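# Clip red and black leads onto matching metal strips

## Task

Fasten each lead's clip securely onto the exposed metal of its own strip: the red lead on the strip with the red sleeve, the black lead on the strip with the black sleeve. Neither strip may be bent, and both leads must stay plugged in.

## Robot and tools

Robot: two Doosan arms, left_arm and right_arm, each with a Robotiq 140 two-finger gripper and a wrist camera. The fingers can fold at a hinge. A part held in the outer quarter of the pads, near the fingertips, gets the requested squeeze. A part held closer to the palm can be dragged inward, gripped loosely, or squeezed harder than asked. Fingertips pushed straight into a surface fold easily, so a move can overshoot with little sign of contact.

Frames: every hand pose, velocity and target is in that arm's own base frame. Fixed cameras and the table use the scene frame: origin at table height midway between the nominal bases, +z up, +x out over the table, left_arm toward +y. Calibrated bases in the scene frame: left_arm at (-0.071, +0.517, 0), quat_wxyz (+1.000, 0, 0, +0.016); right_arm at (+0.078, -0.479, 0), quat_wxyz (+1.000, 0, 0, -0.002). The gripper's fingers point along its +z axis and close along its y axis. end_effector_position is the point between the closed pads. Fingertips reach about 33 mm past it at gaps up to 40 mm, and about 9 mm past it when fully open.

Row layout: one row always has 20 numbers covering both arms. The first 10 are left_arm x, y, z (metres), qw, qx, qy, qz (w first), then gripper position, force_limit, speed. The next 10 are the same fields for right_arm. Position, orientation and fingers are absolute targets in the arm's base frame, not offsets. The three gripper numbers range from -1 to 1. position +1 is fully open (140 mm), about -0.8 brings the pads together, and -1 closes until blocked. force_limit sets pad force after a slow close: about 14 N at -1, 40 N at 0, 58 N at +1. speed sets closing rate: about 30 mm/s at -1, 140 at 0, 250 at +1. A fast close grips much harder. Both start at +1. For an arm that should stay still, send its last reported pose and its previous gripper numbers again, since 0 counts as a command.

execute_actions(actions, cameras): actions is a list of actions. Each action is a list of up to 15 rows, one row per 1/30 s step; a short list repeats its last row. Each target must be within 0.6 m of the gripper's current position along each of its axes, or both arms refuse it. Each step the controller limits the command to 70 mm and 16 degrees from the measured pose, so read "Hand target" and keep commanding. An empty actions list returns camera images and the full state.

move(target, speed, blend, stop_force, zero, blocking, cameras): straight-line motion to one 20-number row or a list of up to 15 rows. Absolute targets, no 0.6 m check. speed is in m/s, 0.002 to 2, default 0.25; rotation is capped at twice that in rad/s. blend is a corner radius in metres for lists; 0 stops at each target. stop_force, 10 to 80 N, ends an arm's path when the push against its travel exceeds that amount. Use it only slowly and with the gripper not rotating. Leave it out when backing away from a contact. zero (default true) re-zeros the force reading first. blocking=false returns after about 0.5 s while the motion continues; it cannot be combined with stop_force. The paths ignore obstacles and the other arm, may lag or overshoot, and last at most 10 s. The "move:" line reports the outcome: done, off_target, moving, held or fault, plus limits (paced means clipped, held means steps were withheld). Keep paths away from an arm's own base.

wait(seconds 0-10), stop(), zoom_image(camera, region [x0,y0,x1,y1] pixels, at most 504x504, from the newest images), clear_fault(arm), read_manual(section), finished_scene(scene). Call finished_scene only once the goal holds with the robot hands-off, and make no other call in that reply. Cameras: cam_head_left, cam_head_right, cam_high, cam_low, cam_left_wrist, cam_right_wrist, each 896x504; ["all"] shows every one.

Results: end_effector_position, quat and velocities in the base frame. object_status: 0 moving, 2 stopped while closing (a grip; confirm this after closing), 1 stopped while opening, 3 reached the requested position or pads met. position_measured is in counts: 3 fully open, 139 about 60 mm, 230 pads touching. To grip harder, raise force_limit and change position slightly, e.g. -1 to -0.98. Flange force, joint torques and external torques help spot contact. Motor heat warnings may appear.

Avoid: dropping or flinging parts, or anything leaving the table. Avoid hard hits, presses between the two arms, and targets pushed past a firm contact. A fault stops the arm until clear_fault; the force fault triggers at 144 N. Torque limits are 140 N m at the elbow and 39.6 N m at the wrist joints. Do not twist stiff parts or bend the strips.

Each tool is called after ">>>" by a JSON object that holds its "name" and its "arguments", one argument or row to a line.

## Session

>>> {"name": "execute_actions", "arguments": {
  "actions": []
}}

>>> {"name": "zoom_image", "arguments": {
  "camera": "cam_head_left",
  "region": [400, 180, 640, 370]
}}

>>> {"name": "zoom_image", "arguments": {
  "camera": "cam_high",
  "region": [420, 90, 660, 270]
}}

>>> {"name": "zoom_image", "arguments": {
  "camera": "cam_low",
  "region": [380, 170, 640, 280]
}}

Scene clock: 0.00 s.
left_arm: end_effector_position=(+0.5660, -0.0142, +0.2185) position_measured=3 object_status=3 end_effector_quat_wxyz=(-0.125, +0.227, +0.965, +0.040) | right_arm: end_effector_position=(+0.6686, +0.6716, +0.1666) position_measured=3 object_status=3 end_effector_quat_wxyz=(-0.016, +0.749, -0.663, -0.018)
Joint positions: left_arm=[-0.145 0.208 1.767 0.101 1.411 -1.281] | right_arm=[0.737 0.689 1.12 0.041 1.305 3.747]
Joint velocities: within noise
Joint torques (N m): no reading
External joint torques (N m): no reading
Flange force (N): no reading
Hand target: left_arm +0.5660, -0.0142, +0.2185; -0.125, +0.227, +0.965, +0.040 | right_arm +0.6686, +0.6716, +0.1666; -0.016, +0.749, -0.663, -0.018
Tool commands: left_gripper/position=+1.0 left_gripper/force_limit=+1.0 left_gripper/speed=+1.0 right_gripper/position=+1.0 right_gripper/force_limit=+1.0 right_gripper/speed=+1.0

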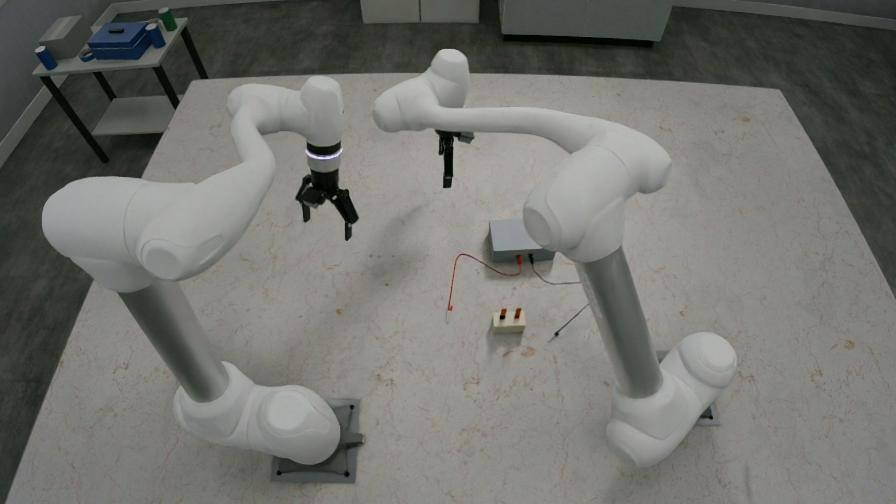

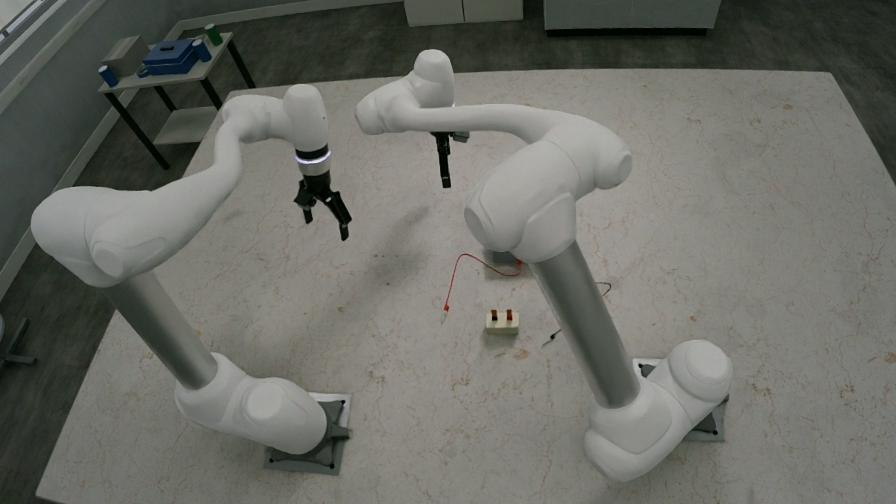

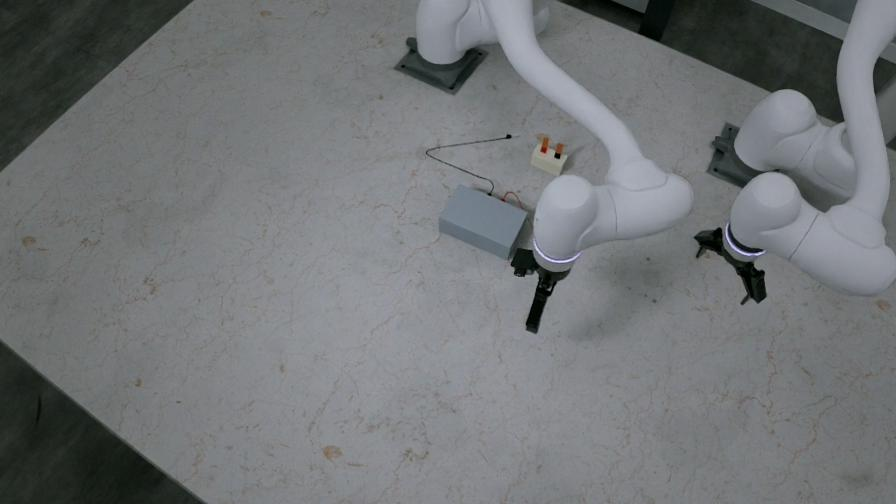

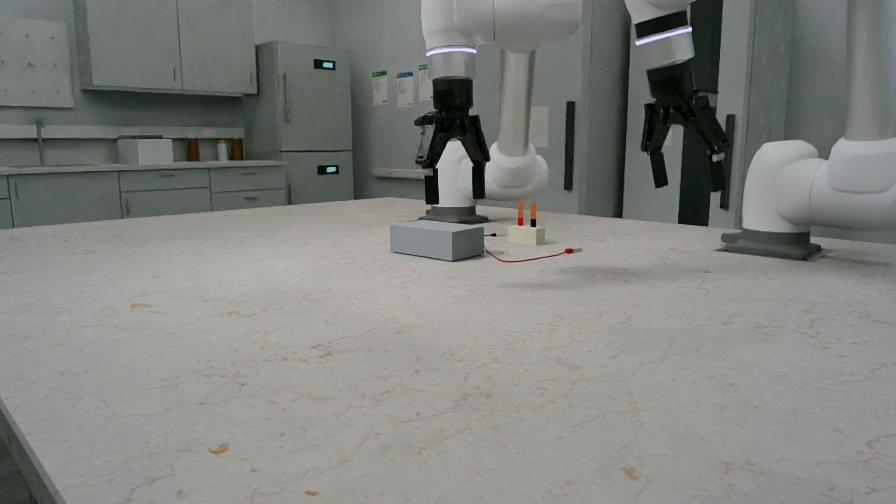

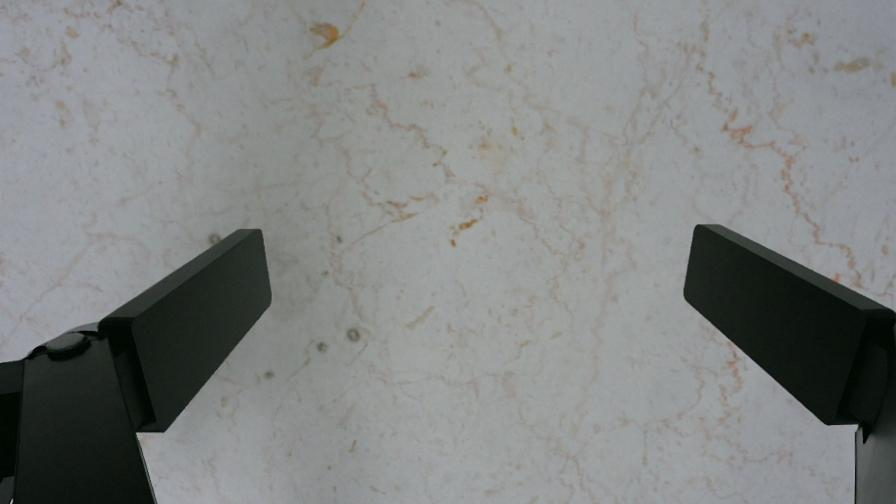

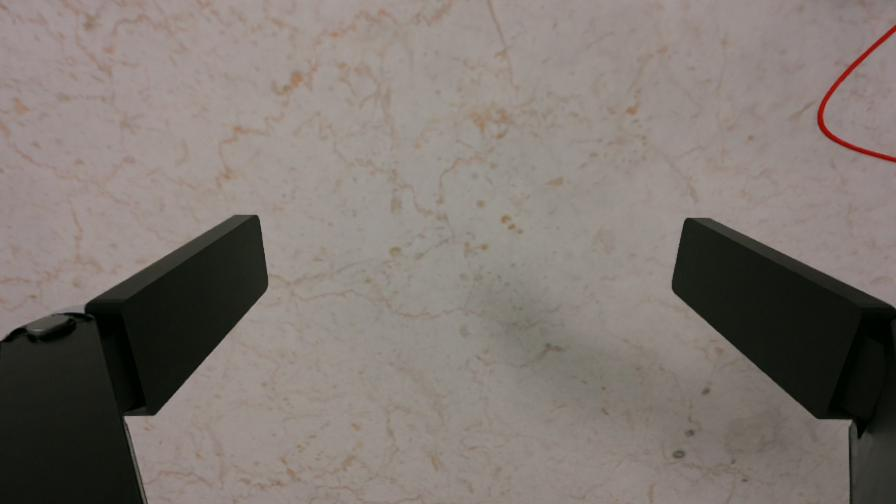

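Scaled by 2.100 from the camera's 896x504 image, which has a finer 1280x720 frame.

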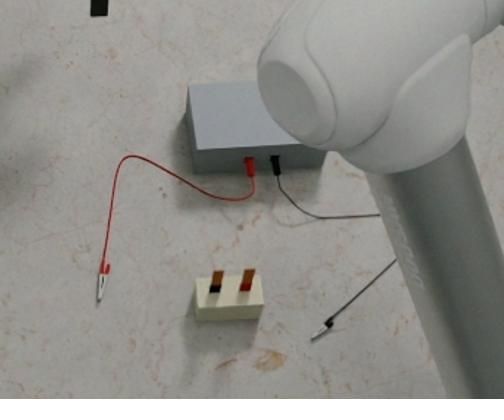

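Scaled by 2.100 from the camera's 896x504 image, which has a finer 1280x720 frame.

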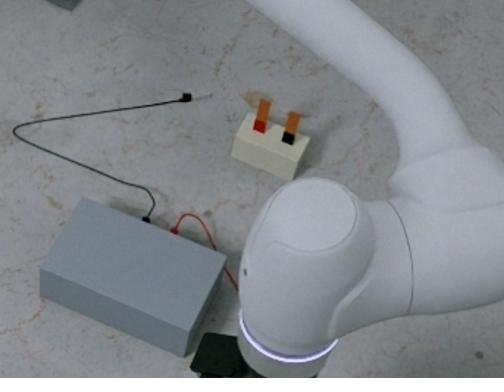

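Scaled by 1.938 from the camera's 896x504 image, which has a finer 1280x720 frame.

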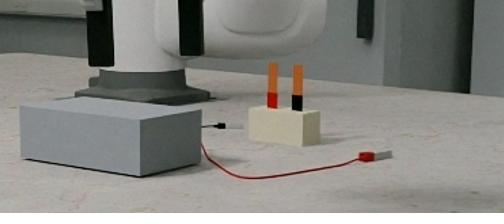

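>>> {"name": "move", "arguments": {
  "target": [
    [0.47,-0.20,0.20,0,0.1045,0.9945,0,-0.325,0,0,0.45,0.42,0.24,0,0.9703,0.2419,0,-0.325,0,0],
    [0.4001,-0.3674,0.11,0,0.1045,0.9945,0,-0.325,0,0,0.1702,0.3297,0.085,0,0.3486,0.9373,0,-0.325,0,0]
  ],
  "speed": 0.7,
  "blend": [0.1,0],
  "cameras": ["cam_left_wrist","cam_right_wrist","cam_head_left","cam_high"]
}}

>>> {"name": "zoom_image", "arguments": {
  "camera": "cam_left_wrist",
  "region": [340, 0, 620, 280]
}}

>>> {"name": "zoom_image", "arguments": {
  "camera": "cam_right_wrist",
  "region": [340, 0, 620, 280]
}}

>>> {"name": "zoom_image", "arguments": {
  "camera": "cam_high",
  "region": [420, 90, 660, 270]
}}

Scene clock: 10.90 s.
left_arm: end_effector_position=(+0.4001, -0.3674, +0.1100) position_measured=170 object_status=3 end_effector_quat_wxyz=(+0.000, +0.105, +0.995, +0.000) | right_arm: end_effector_position=(+0.1702, +0.3297, +0.0850) position_measured=170 object_status=3 end_effector_quat_wxyz=(+0.000, +0.349, +0.937, +0.000)
Joint positions: left_arm=[-0.806 0.14 2.049 0 0.953 -2.168] | right_arm=[1.001 -0.105 2.356 0 0.891 0.143]
Joint torques (N m): left_arm=[0.5 -55.19 -33.31 3.63 -0.02 -0.36] | right_arm=[-1.56 -22.63 -31.72 3.48 0.43 0.05]
External joint torques (N m): left_arm=[-0.39 6.71 -0.7 -0.17 0.05 0.36] | right_arm=[1.5 1.35 -0.56 -0.13 -0.45 -0.05]
Flange force (N): left_arm=[-9.6 -5.7 6.3] | right_arm=[4.7 2.7 2.5]
Hand target: left_arm +0.4001, -0.3674, +0.1100; +0.000, +0.105, +0.995, +0.000 | right_arm +0.1702, +0.3297, +0.0850; +0.000, +0.349, +0.937, +0.000
Off the commanded pose: left_arm 0.000 m, 0 deg | right_arm 0.000 m, 0 deg.
move: done; limits=paced
Images, in order (width x height): cam_head_left 896x504, cam_high 896x504, cam_left_wrist 896x504, cam_right_wrist 896x504.

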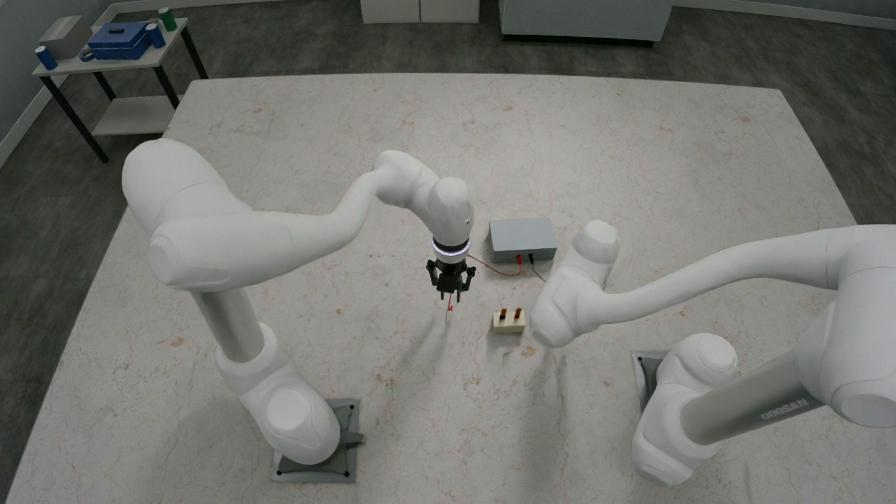

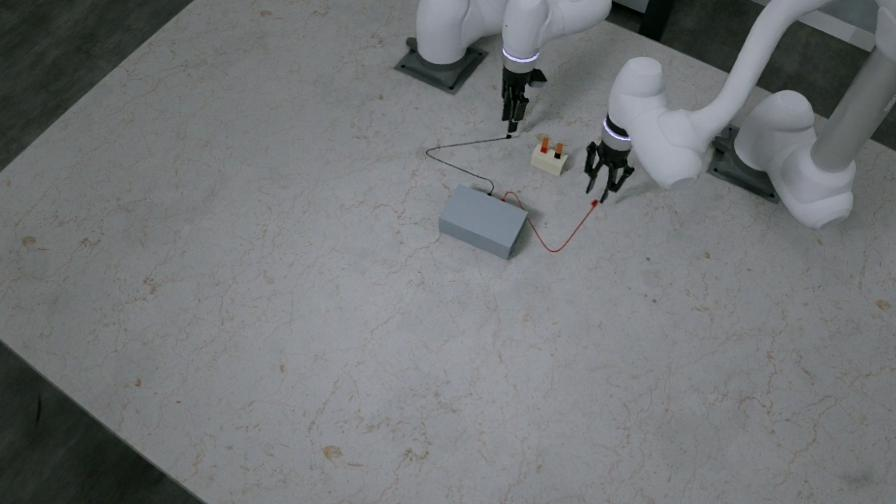

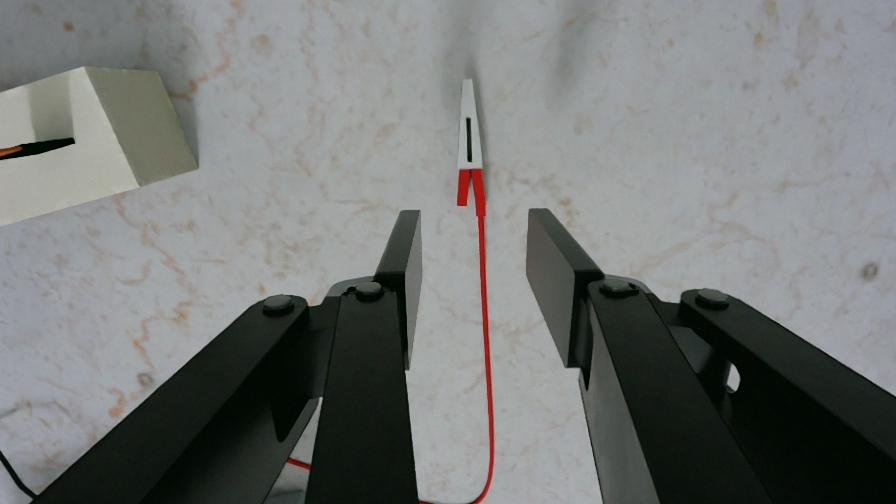

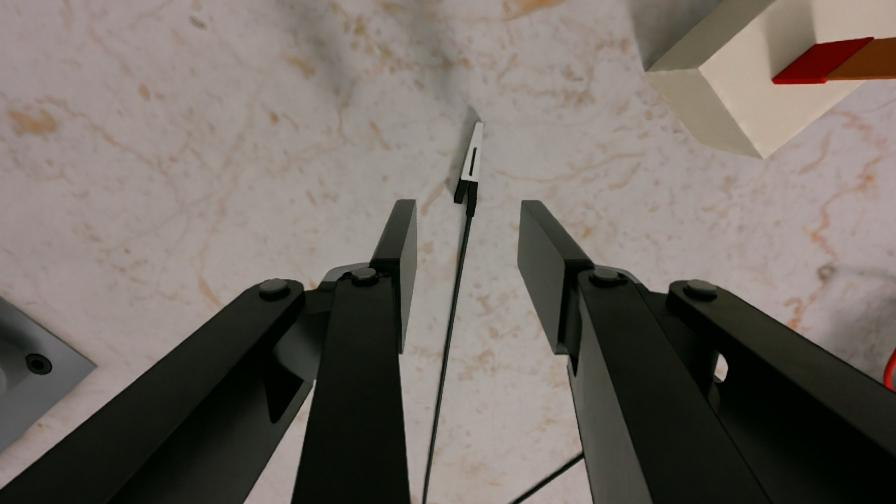

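Scaled by 1.800 from the camera's 896x504 image, which has a finer 1280x720 frame.

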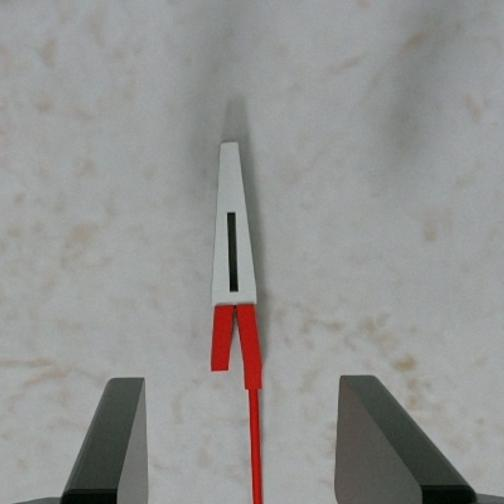

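Scaled by 1.800 from the camera's 896x504 image, which has a finer 1280x720 frame.

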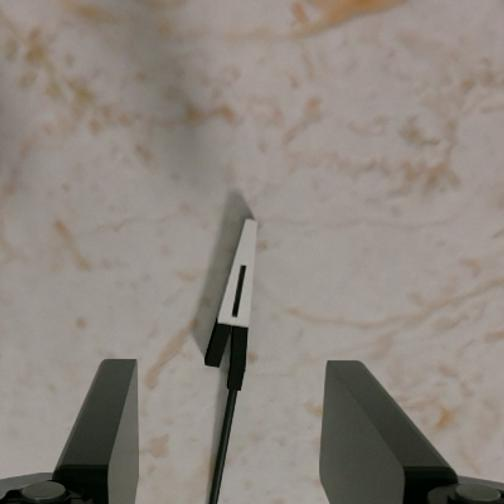

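Scaled by 2.100 from the camera's 896x504 image, which has a finer 1280x720 frame.

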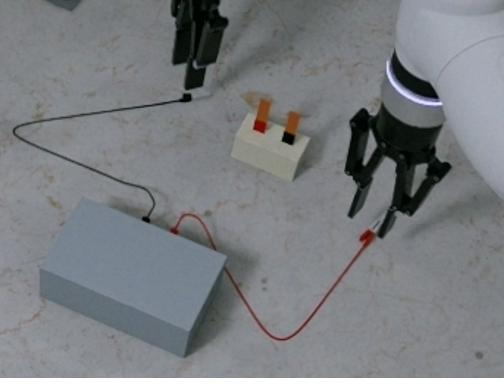

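>>> {"name": "move", "arguments": {
  "target": [
    [0.3946,-0.3652,0.0605,0,0.0889,0.9960,0,-0.325,0,0,0.1715,0.3267,0.035,0,0.4131,0.9107,0,-0.325,0,0],
    [0.3946,-0.3652,0.0605,0,0.0889,0.9960,0,-1,0,-1,0.1715,0.3267,0.035,0,0.4131,0.9107,0,-1,0,-1]
  ],
  "speed": 0.1,
  "cameras": ["cam_left_wrist","cam_right_wrist"]
}}

>>> {"name": "zoom_image", "arguments": {
  "camera": "cam_left_wrist",
  "region": [380, 60, 580, 260]
}}

>>> {"name": "zoom_image", "arguments": {
  "camera": "cam_right_wrist",
  "region": [370, 70, 570, 270]
}}

Scene clock: 15.63 s.
left_arm: end_effector_position=(+0.3946, -0.3652, +0.0605) position_measured=220 object_status=0 end_effector_quat_wxyz=(+0.000, +0.089, +0.996, +0.000) | right_arm: end_effector_position=(+0.1715, +0.3267, +0.0350) position_measured=222 object_status=2 end_effector_quat_wxyz=(+0.000, +0.413, +0.911, +0.000)
Joint positions: left_arm=[-0.811 0.189 2.102 0 0.851 -2.204] | right_arm=[0.994 -0.029 2.41 0 0.761 0.275]
Joint torques (N m): left_arm=[-0.08 -52.54 -27.73 2.85 -0.43 -0.45] | right_arm=[-1.44 -23.14 -23.96 3.21 0.39 0.37]
External joint torques (N m): left_arm=[0.13 1.89 -3.65 0.34 0.46 0.45] | right_arm=[1.38 -2.32 -4.69 -0.24 -0.42 -0.37]
Flange force (N): left_arm=[-8.6 -4.2 -1.5] | right_arm=[4.0 2.6 -7.3]
Hand target: left_arm +0.3946, -0.3652, +0.0605; +0.000, +0.089, +0.996, +0.000 | right_arm +0.1715, +0.3267, +0.0350; +0.000, +0.413, +0.911, +0.000
Off the commanded pose: left_arm 0.000 m, 0 deg | right_arm 0.000 m, 0 deg.
move: done
Images, in order (width x height): cam_left_wrist 896x504, cam_right_wrist 896x504.

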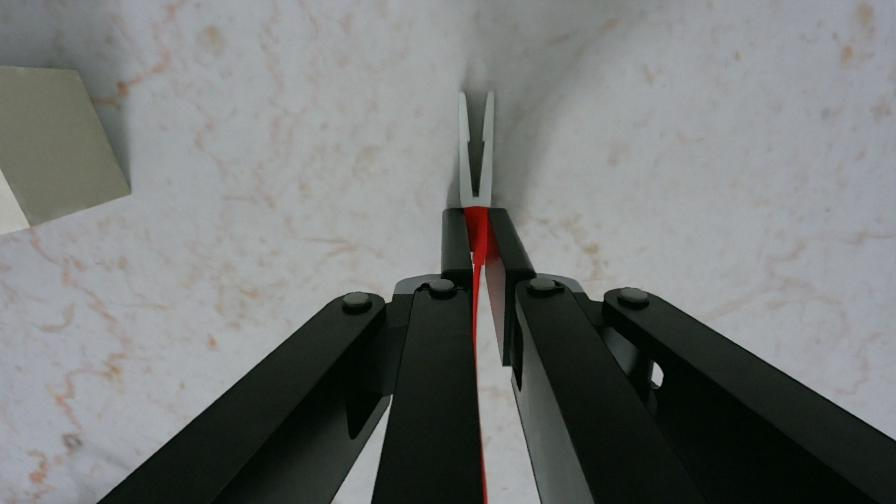

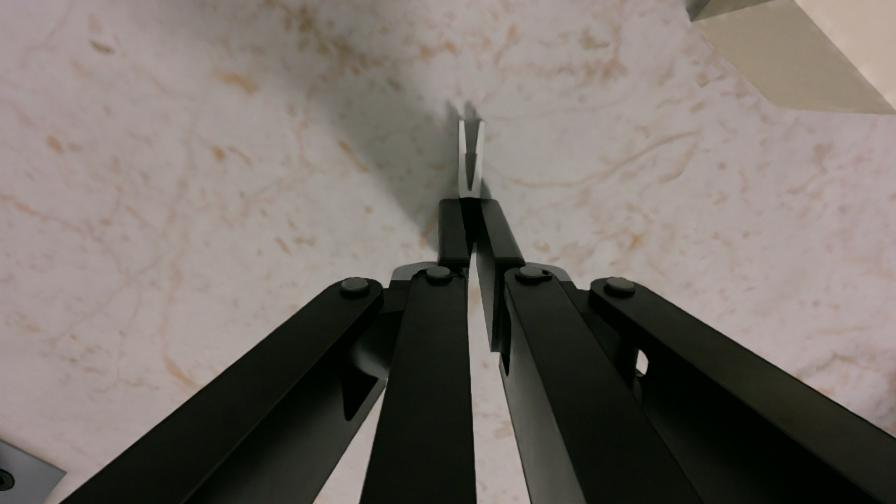

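Scaled by 2.520 from the camera's 896x504 image, which has a finer 1280x720 frame.

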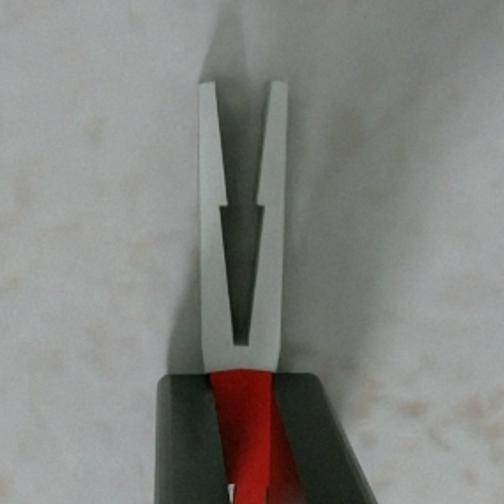

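Scaled by 2.520 from the camera's 896x504 image, which has a finer 1280x720 frame.

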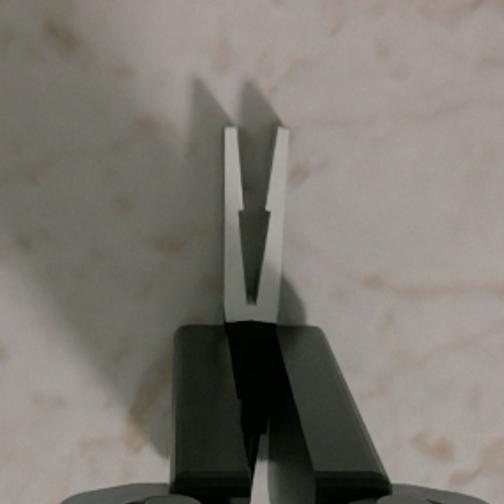

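>>> {"name": "move", "arguments": {
  "target": [
    [0.3946,-0.3652,0.14,0,0.0889,0.9960,0,-1,0,-1,0.1715,0.3267,0.10,0,0.4131,0.9107,0,-1,0,-1],
    [0.4306,-0.545,0.20,0,0.4226,0.9063,0,-1,0,-1,0.24,0.22,0.17,0,0.0436,0.9990,0,-1,0,-1],
    [0.332,-0.646,0.195,0,0.6990,0.7151,0,-1,0,-1,0.28,0.14,0.17,0,-0.3420,0.9397,0,-1,0,-1]
  ],
  "speed": 0.4,
  "blend": [0.03,0.04,0],
  "cameras": ["cam_left_wrist","cam_low","cam_high"]
}}

>>> {"name": "zoom_image", "arguments": {
  "camera": "cam_left_wrist",
  "region": [380, 0, 580, 200]
}}

>>> {"name": "zoom_image", "arguments": {
  "camera": "cam_low",
  "region": [460, 170, 600, 260]
}}

Scene clock: 21.13 s.
left_arm: end_effector_position=(+0.3913, -0.5848, +0.1980) position_measured=220 object_status=2 end_effector_quat_wxyz=(+0.001, +0.539, +0.842, +0.001) | right_arm: end_effector_position=(+0.2652, +0.1696, +0.1700) position_measured=222 object_status=2 end_effector_quat_wxyz=(+0.000, -0.202, +0.979, +0.000)
Joint positions: left_arm=[-1.031 0.305 1.658 0.002 1.179 -1.464] | right_arm=[0.459 -0.315 2.329 0 1.128 -1.518]
Joint torques (N m): left_arm=[0.46 -77.02 -37.79 4.06 0.04 -0.33] | right_arm=[-1.49 -5.76 -37.11 3.92 0.48 0.39]
External joint torques (N m): left_arm=[-0.27 7.79 -0.69 -0.11 -0.01 0.33] | right_arm=[1.46 0.27 -0.27 -0.07 -0.44 -0.39]
Flange force (N): left_arm=[-12.9 2.1 4.1] | right_arm=[-1.0 3.6 0.9]
Hand target: left_arm +0.3913, -0.5847, +0.1980; +0.001, +0.539, +0.842, +0.001 | right_arm +0.2652, +0.1696, +0.1700; +0.000, -0.202, +0.979, +0.000
Off the commanded pose: left_arm 0.085 m, 23 deg | right_arm 0.033 m, 17 deg.
move: held (left_arm; a check stopped the path), off_target (right_arm; braked when a check withheld steps of left_arm); path passed 2 of 3 targets; limits=held
pose unreachable (left arm): on one or more control steps of this call, first in action 0 (counted from 0), this arm could not follow its commanded pose, so it was not sent that pose on those steps. It may still have moved: this result reports where it is.
cause: moving toward the commanded pose would bring a part of the arm too close to another arm (a part of this arm just beyond joint 5 (wrist pitch) and a part of the right arm just beyond its joint 4 (forearm roll), along the way the arms are being sent, or toward where that arm still pushes).
Images, in order (width x height): cam_high 896x504, cam_low 896x504, cam_left_wrist 896x504.

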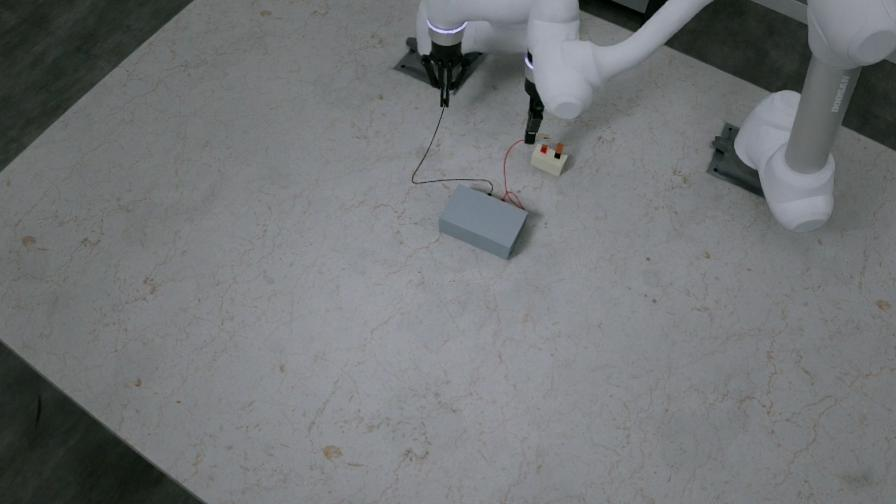

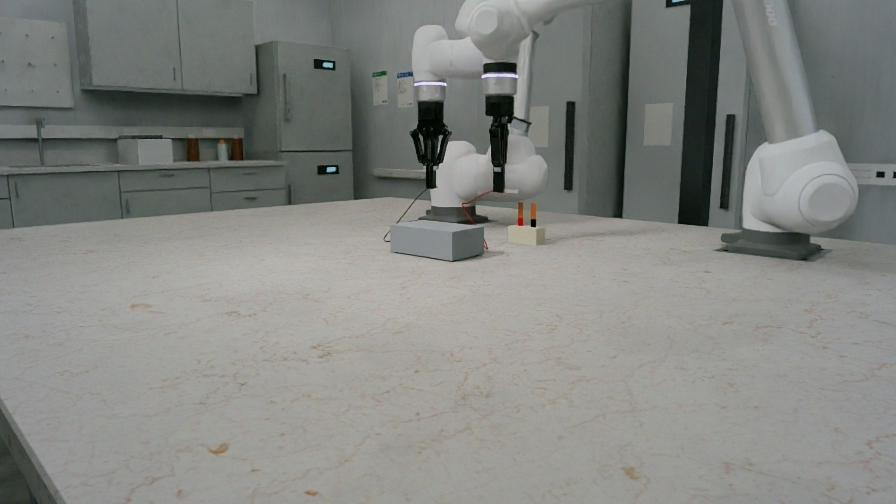

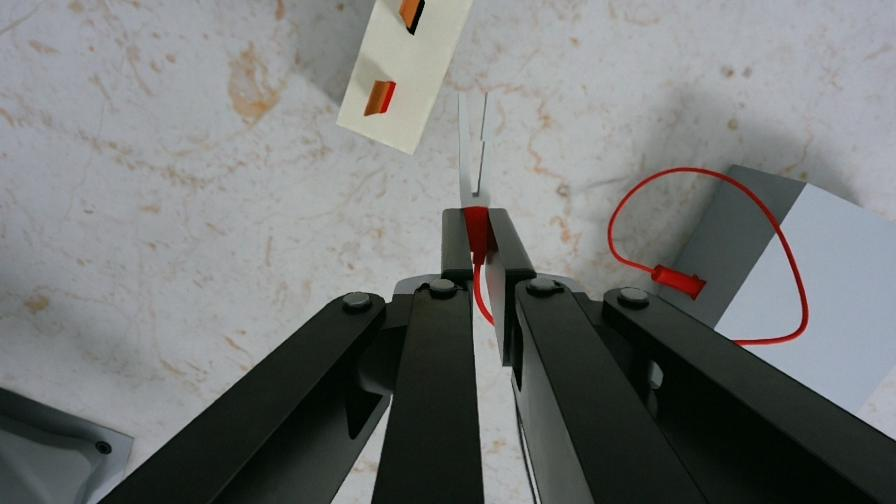

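Scaled by 2.520 from the camera's 896x504 image, which has a finer 1280x720 frame.

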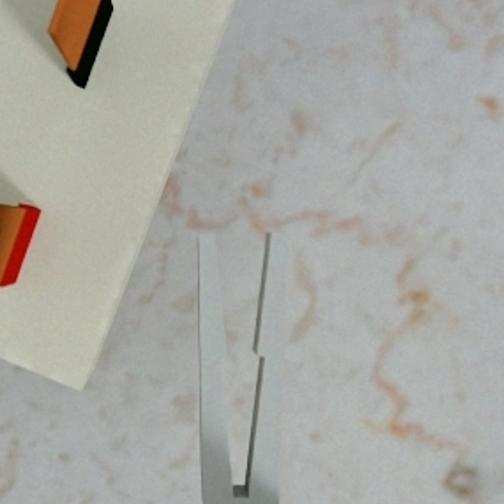

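Scaled by 3.600 from the camera's 896x504 image, which has a finer 1280x720 frame.

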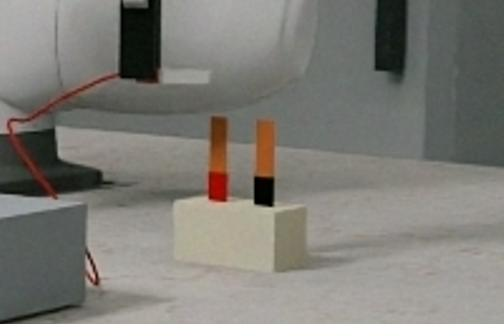

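>>> {"name": "move", "arguments": {
  "target": [
    [0.44,-0.40,0.20,0,0.539,0.8423,0,-1,0,-1,0.29,0.22,0.19,0,-0.2588,0.9659,0,-1,0,-1],
    [0.4693,-0.2796,0.20,0,0.539,0.8423,0,-1,0,-1,0.36,0.47,0.20,0,-0.5,0.8660,0,-1,0,-1],
    [0.4693,-0.2796,0.20,0,0.539,0.8423,0,-1,0,-1,0.1849,0.5499,0.17,0,-0.7242,0.6896,0,-1,0,-1]
  ],
  "speed": 0.45,
  "blend": [0.04,0.05,0],
  "cameras": ["cam_right_wrist","cam_low","cam_high"]
}}

>>> {"name": "zoom_image", "arguments": {
  "camera": "cam_right_wrist",
  "region": [380, 0, 580, 200]
}}

>>> {"name": "zoom_image", "arguments": {
  "camera": "cam_low",
  "region": [480, 180, 580, 260]
}}

Scene clock: 29.57 s.
left_arm: end_effector_position=(+0.4693, -0.2796, +0.2000) position_measured=220 object_status=2 end_effector_quat_wxyz=(+0.000, +0.539, +0.842, +0.000) | right_arm: end_effector_position=(+0.1850, +0.5499, +0.1700) position_measured=222 object_status=2 end_effector_quat_wxyz=(+0.000, +0.724, -0.690, +0.000)
Joint positions: left_arm=[-0.601 0.064 1.948 0 1.13 -1.033] | right_arm=[1.187 0.14 1.923 0 1.079 -2.004]
Joint torques (N m): left_arm=[0.63 -50.71 -36.95 4.09 -0.04 -0.34] | right_arm=[-1.39 -54.29 -36.24 3.82 0.46 0.27]
External joint torques (N m): left_arm=[-0.36 6.92 -0.6 -0.21 0.07 0.34] | right_arm=[1.07 3.99 -0.22 -0.1 -0.43 -0.27]
Flange force (N): left_arm=[-9.8 6.7 4.3] | right_arm=[-6.5 -1.1 3.8]
Hand target: left_arm +0.4693, -0.2796, +0.2000; +0.000, +0.539, +0.842, +0.000 | right_arm +0.1849, +0.5499, +0.1700; +0.000, +0.724, -0.690, +0.000
Off the commanded pose: left_arm 0.000 m, 0 deg | right_arm 0.000 m, 0 deg.
move: done; limits=paced
Images, in order (width x height): cam_high 896x504, cam_low 896x504, cam_right_wrist 896x504.

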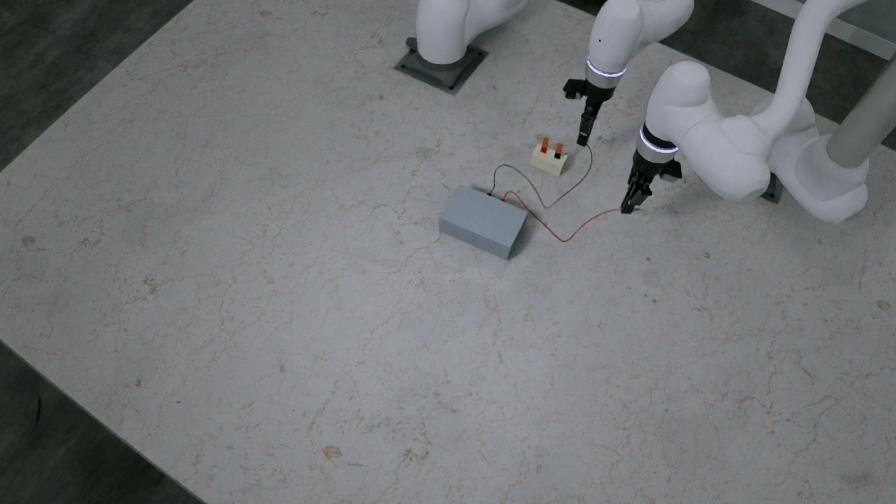

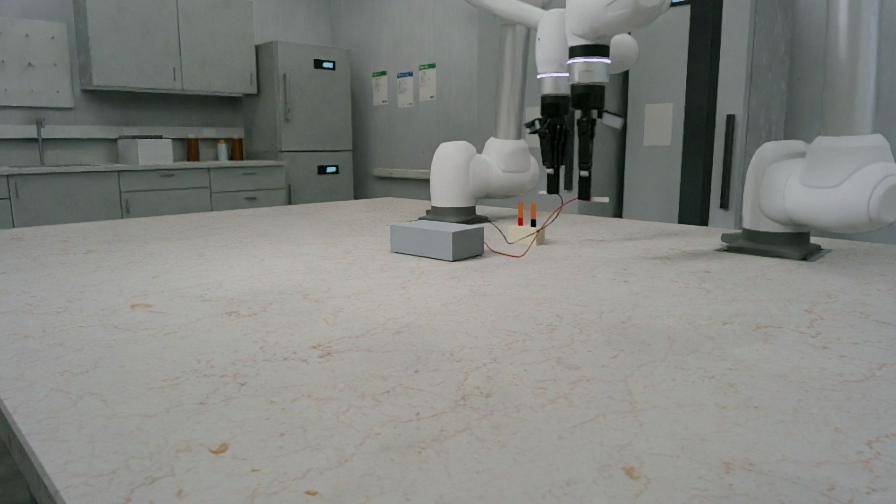

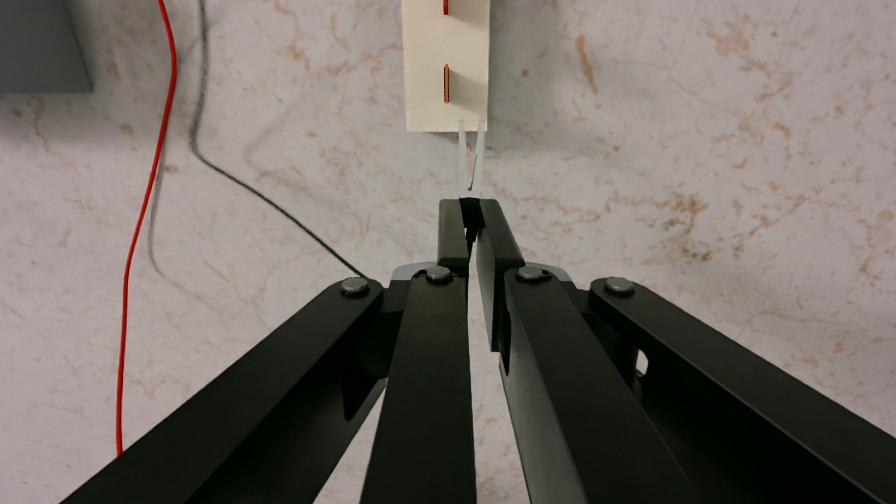

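Scaled by 2.520 from the camera's 896x504 image, which has a finer 1280x720 frame.

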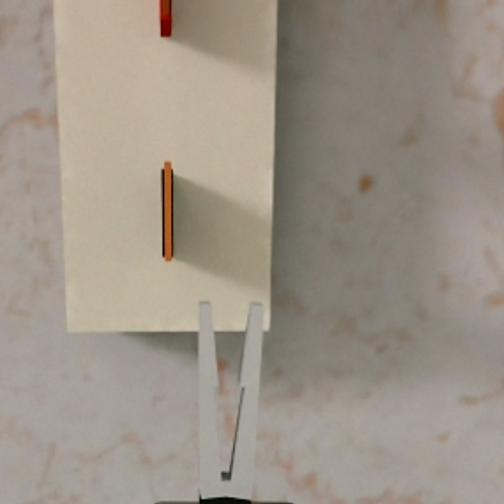

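Scaled by 5.040 from the camera's 896x504 image, which has a finer 1280x720 frame.

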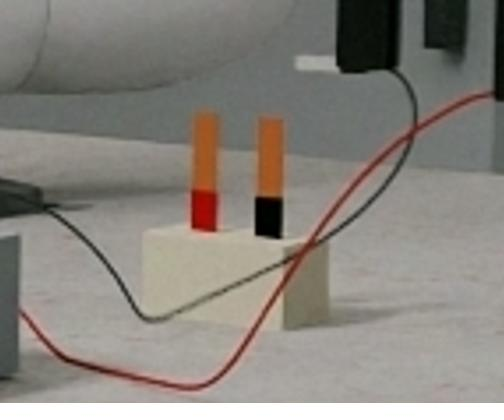

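>>> {"name": "move", "arguments": {
  "target": [0.4693,-0.2796,0.20,0,0.539,0.8423,0,-1,0,-1,0.1942,0.5335,0.145,0,-0.7242,0.6896,0,-1,0,-1],
  "speed": 0.1,
  "cameras": ["cam_right_wrist","cam_low"]
}}

>>> {"name": "zoom_image", "arguments": {
  "camera": "cam_right_wrist",
  "region": [410, 90, 540, 220]
}}

>>> {"name": "zoom_image", "arguments": {
  "camera": "cam_low",
  "region": [480, 180, 580, 260]
}}

Scene clock: 31.37 s.
left_arm: end_effector_position=(+0.4693, -0.2796, +0.2000) position_measured=220 object_status=2 end_effector_quat_wxyz=(+0.000, +0.539, +0.842, +0.000) | right_arm: end_effector_position=(+0.1942, +0.5336, +0.1451) position_measured=222 object_status=2 end_effector_quat_wxyz=(+0.000, +0.724, -0.690, +0.000)
Joint positions: left_arm=[-0.601 0.064 1.948 0 1.13 -1.033] | right_arm=[1.161 0.142 1.971 0 1.028 -2.03]
Joint torques (N m): left_arm=[0.81 -50.8 -36.83 4.04 -0.1 -0.38] | right_arm=[-2.21 -52.55 -35.01 3.72 0.63 0.11]
External joint torques (N m): left_arm=[-0.69 6.65 -0.85 -0.16 0.13 0.38] | right_arm=[2.13 2.79 -0.5 -0.09 -0.61 -0.11]
Flange force (N): left_arm=[-10.1 6.2 3.7] | right_arm=[-6.1 1.3 3.2]
Hand target: left_arm +0.4693, -0.2796, +0.2000; +0.000, +0.539, +0.842, +0.000 | right_arm +0.1942, +0.5335, +0.1450; +0.000, +0.724, -0.690, +0.000
Off the commanded pose: left_arm 0.000 m, 0 deg | right_arm 0.000 m, 0 deg.
move: done
Images, in order (width x height): cam_low 896x504, cam_right_wrist 896x504.

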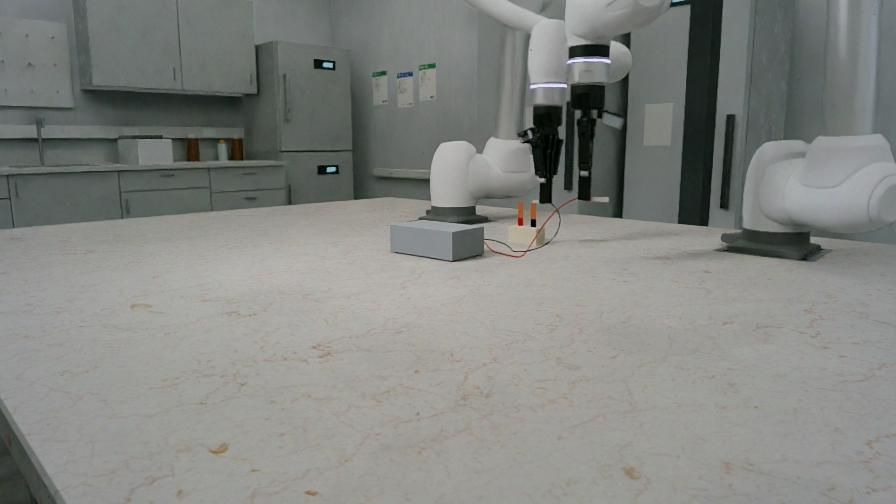

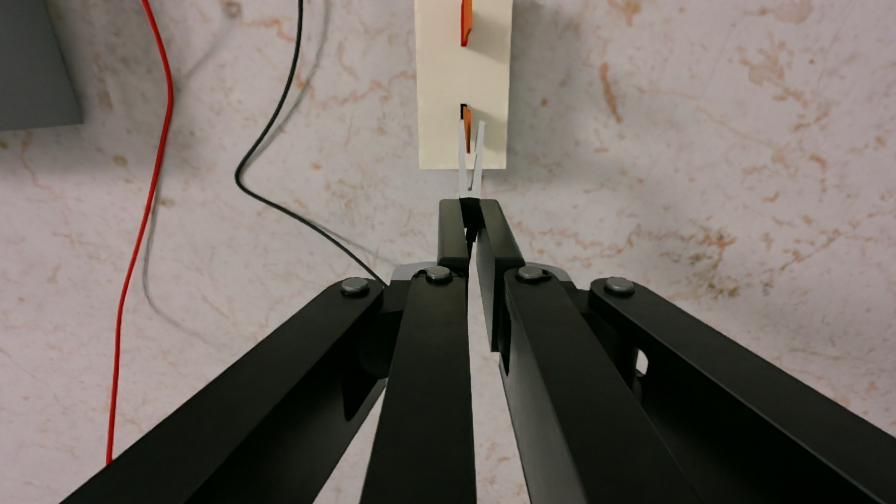

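Scaled by 3.877 from the camera's 896x504 image, which has a finer 1280x720 frame.

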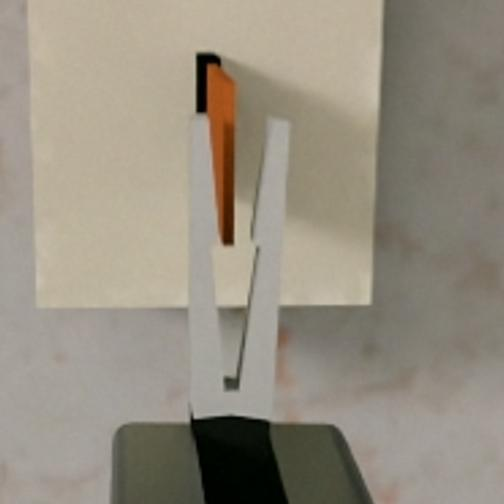

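Scaled by 5.040 from the camera's 896x504 image, which has a finer 1280x720 frame.

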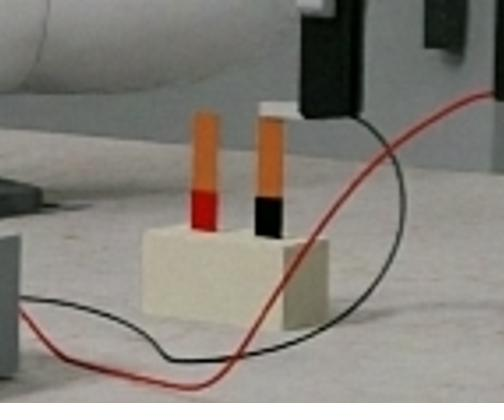

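>>> {"name": "move", "arguments": {
  "target": [
    [0.4693,-0.2796,0.20,0,0.539,0.8423,0,-1,0,-1,0.1942,0.5335,0.119,0,-0.7242,0.6896,0,-1,0,-1],
    [0.4693,-0.2796,0.20,0,0.539,0.8423,0,-1,0,-1,0.1942,0.5335,0.119,0,-0.7242,0.6896,0,-0.45,0,-1],
    [0.4693,-0.2796,0.20,0,0.539,0.8423,0,-1,0,-1,0.1942,0.5335,0.21,0,-0.7242,0.6896,0,-0.45,0,-1]
  ],
  "speed": [0.06,0.1,0.2],
  "cameras": ["cam_right_wrist","cam_low"]
}}

>>> {"name": "zoom_image", "arguments": {
  "camera": "cam_low",
  "region": [480, 180, 580, 260]
}}

>>> {"name": "zoom_image", "arguments": {
  "camera": "cam_right_wrist",
  "region": [380, 40, 580, 240]
}}

Scene clock: 36.07 s.
left_arm: end_effector_position=(+0.4693, -0.2796, +0.2000) position_measured=220 object_status=2 end_effector_quat_wxyz=(+0.000, +0.539, +0.842, +0.000) | right_arm: end_effector_position=(+0.1942, +0.5335, +0.2099) position_measured=186 object_status=3 end_effector_quat_wxyz=(+0.000, +0.724, -0.690, +0.000)
Joint positions: left_arm=[-0.601 0.064 1.948 0 1.13 -1.033] | right_arm=[1.161 0.091 1.899 0 1.152 -2.03]
Joint torques (N m): left_arm=[1.08 -50.62 -36.9 4.17 -0.04 -0.33] | right_arm=[-1.73 -50.55 -37.85 3.97 0.53 0.36]
External joint torques (N m): left_arm=[-1.04 6.42 -0.78 -0.29 0.07 0.33] | right_arm=[1.58 3.89 0.11 -0.11 -0.5 -0.36]
Flange force (N): left_arm=[-10.1 5.3 3.7] | right_arm=[-6.3 -0.3 3.8]
Hand target: left_arm +0.4693, -0.2796, +0.2000; +0.000, +0.539, +0.842, +0.000 | right_arm +0.1942, +0.5335, +0.2100; +0.000, +0.724, -0.690, +0.000
Off the commanded pose: left_arm 0.000 m, 0 deg | right_arm 0.000 m, 0 deg.
move: done
Images, in order (width x height): cam_low 896x504, cam_right_wrist 896x504.

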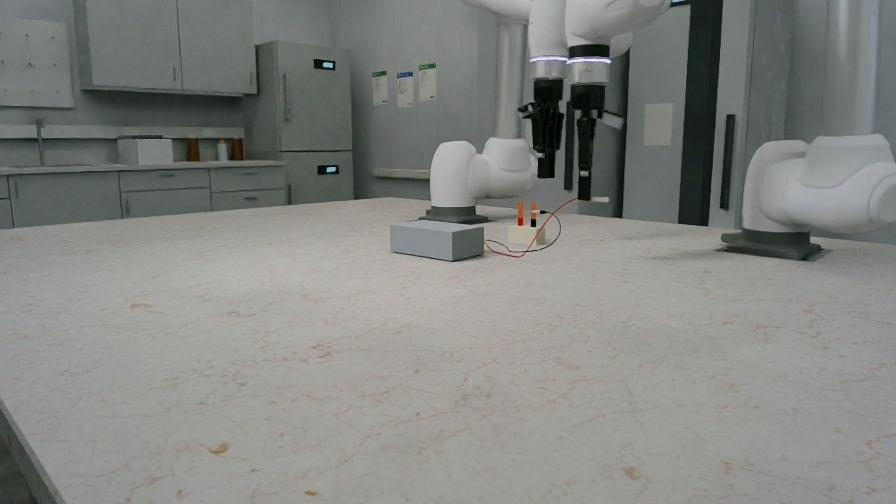

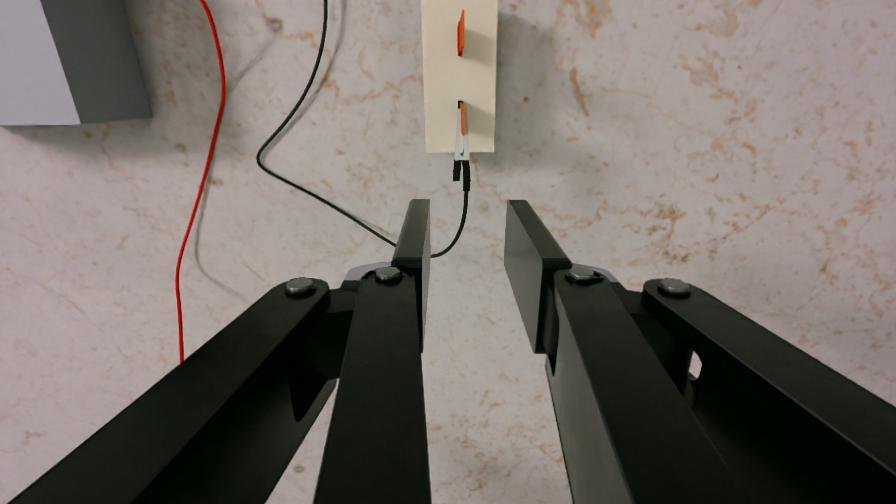

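Scaled by 5.040 from the camera's 896x504 image, which has a finer 1280x720 frame.

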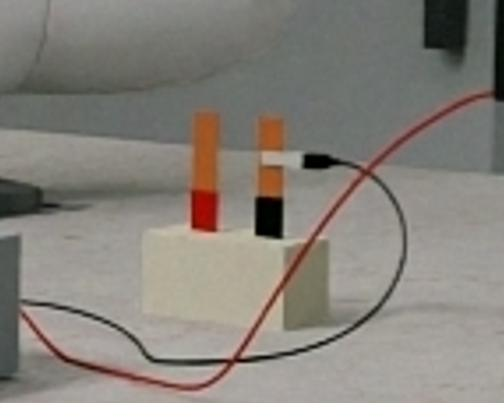

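Scaled by 2.520 from the camera's 896x504 image, which has a finer 1280x720 frame.

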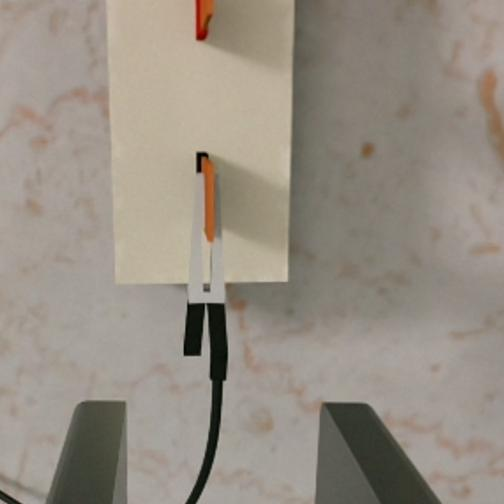

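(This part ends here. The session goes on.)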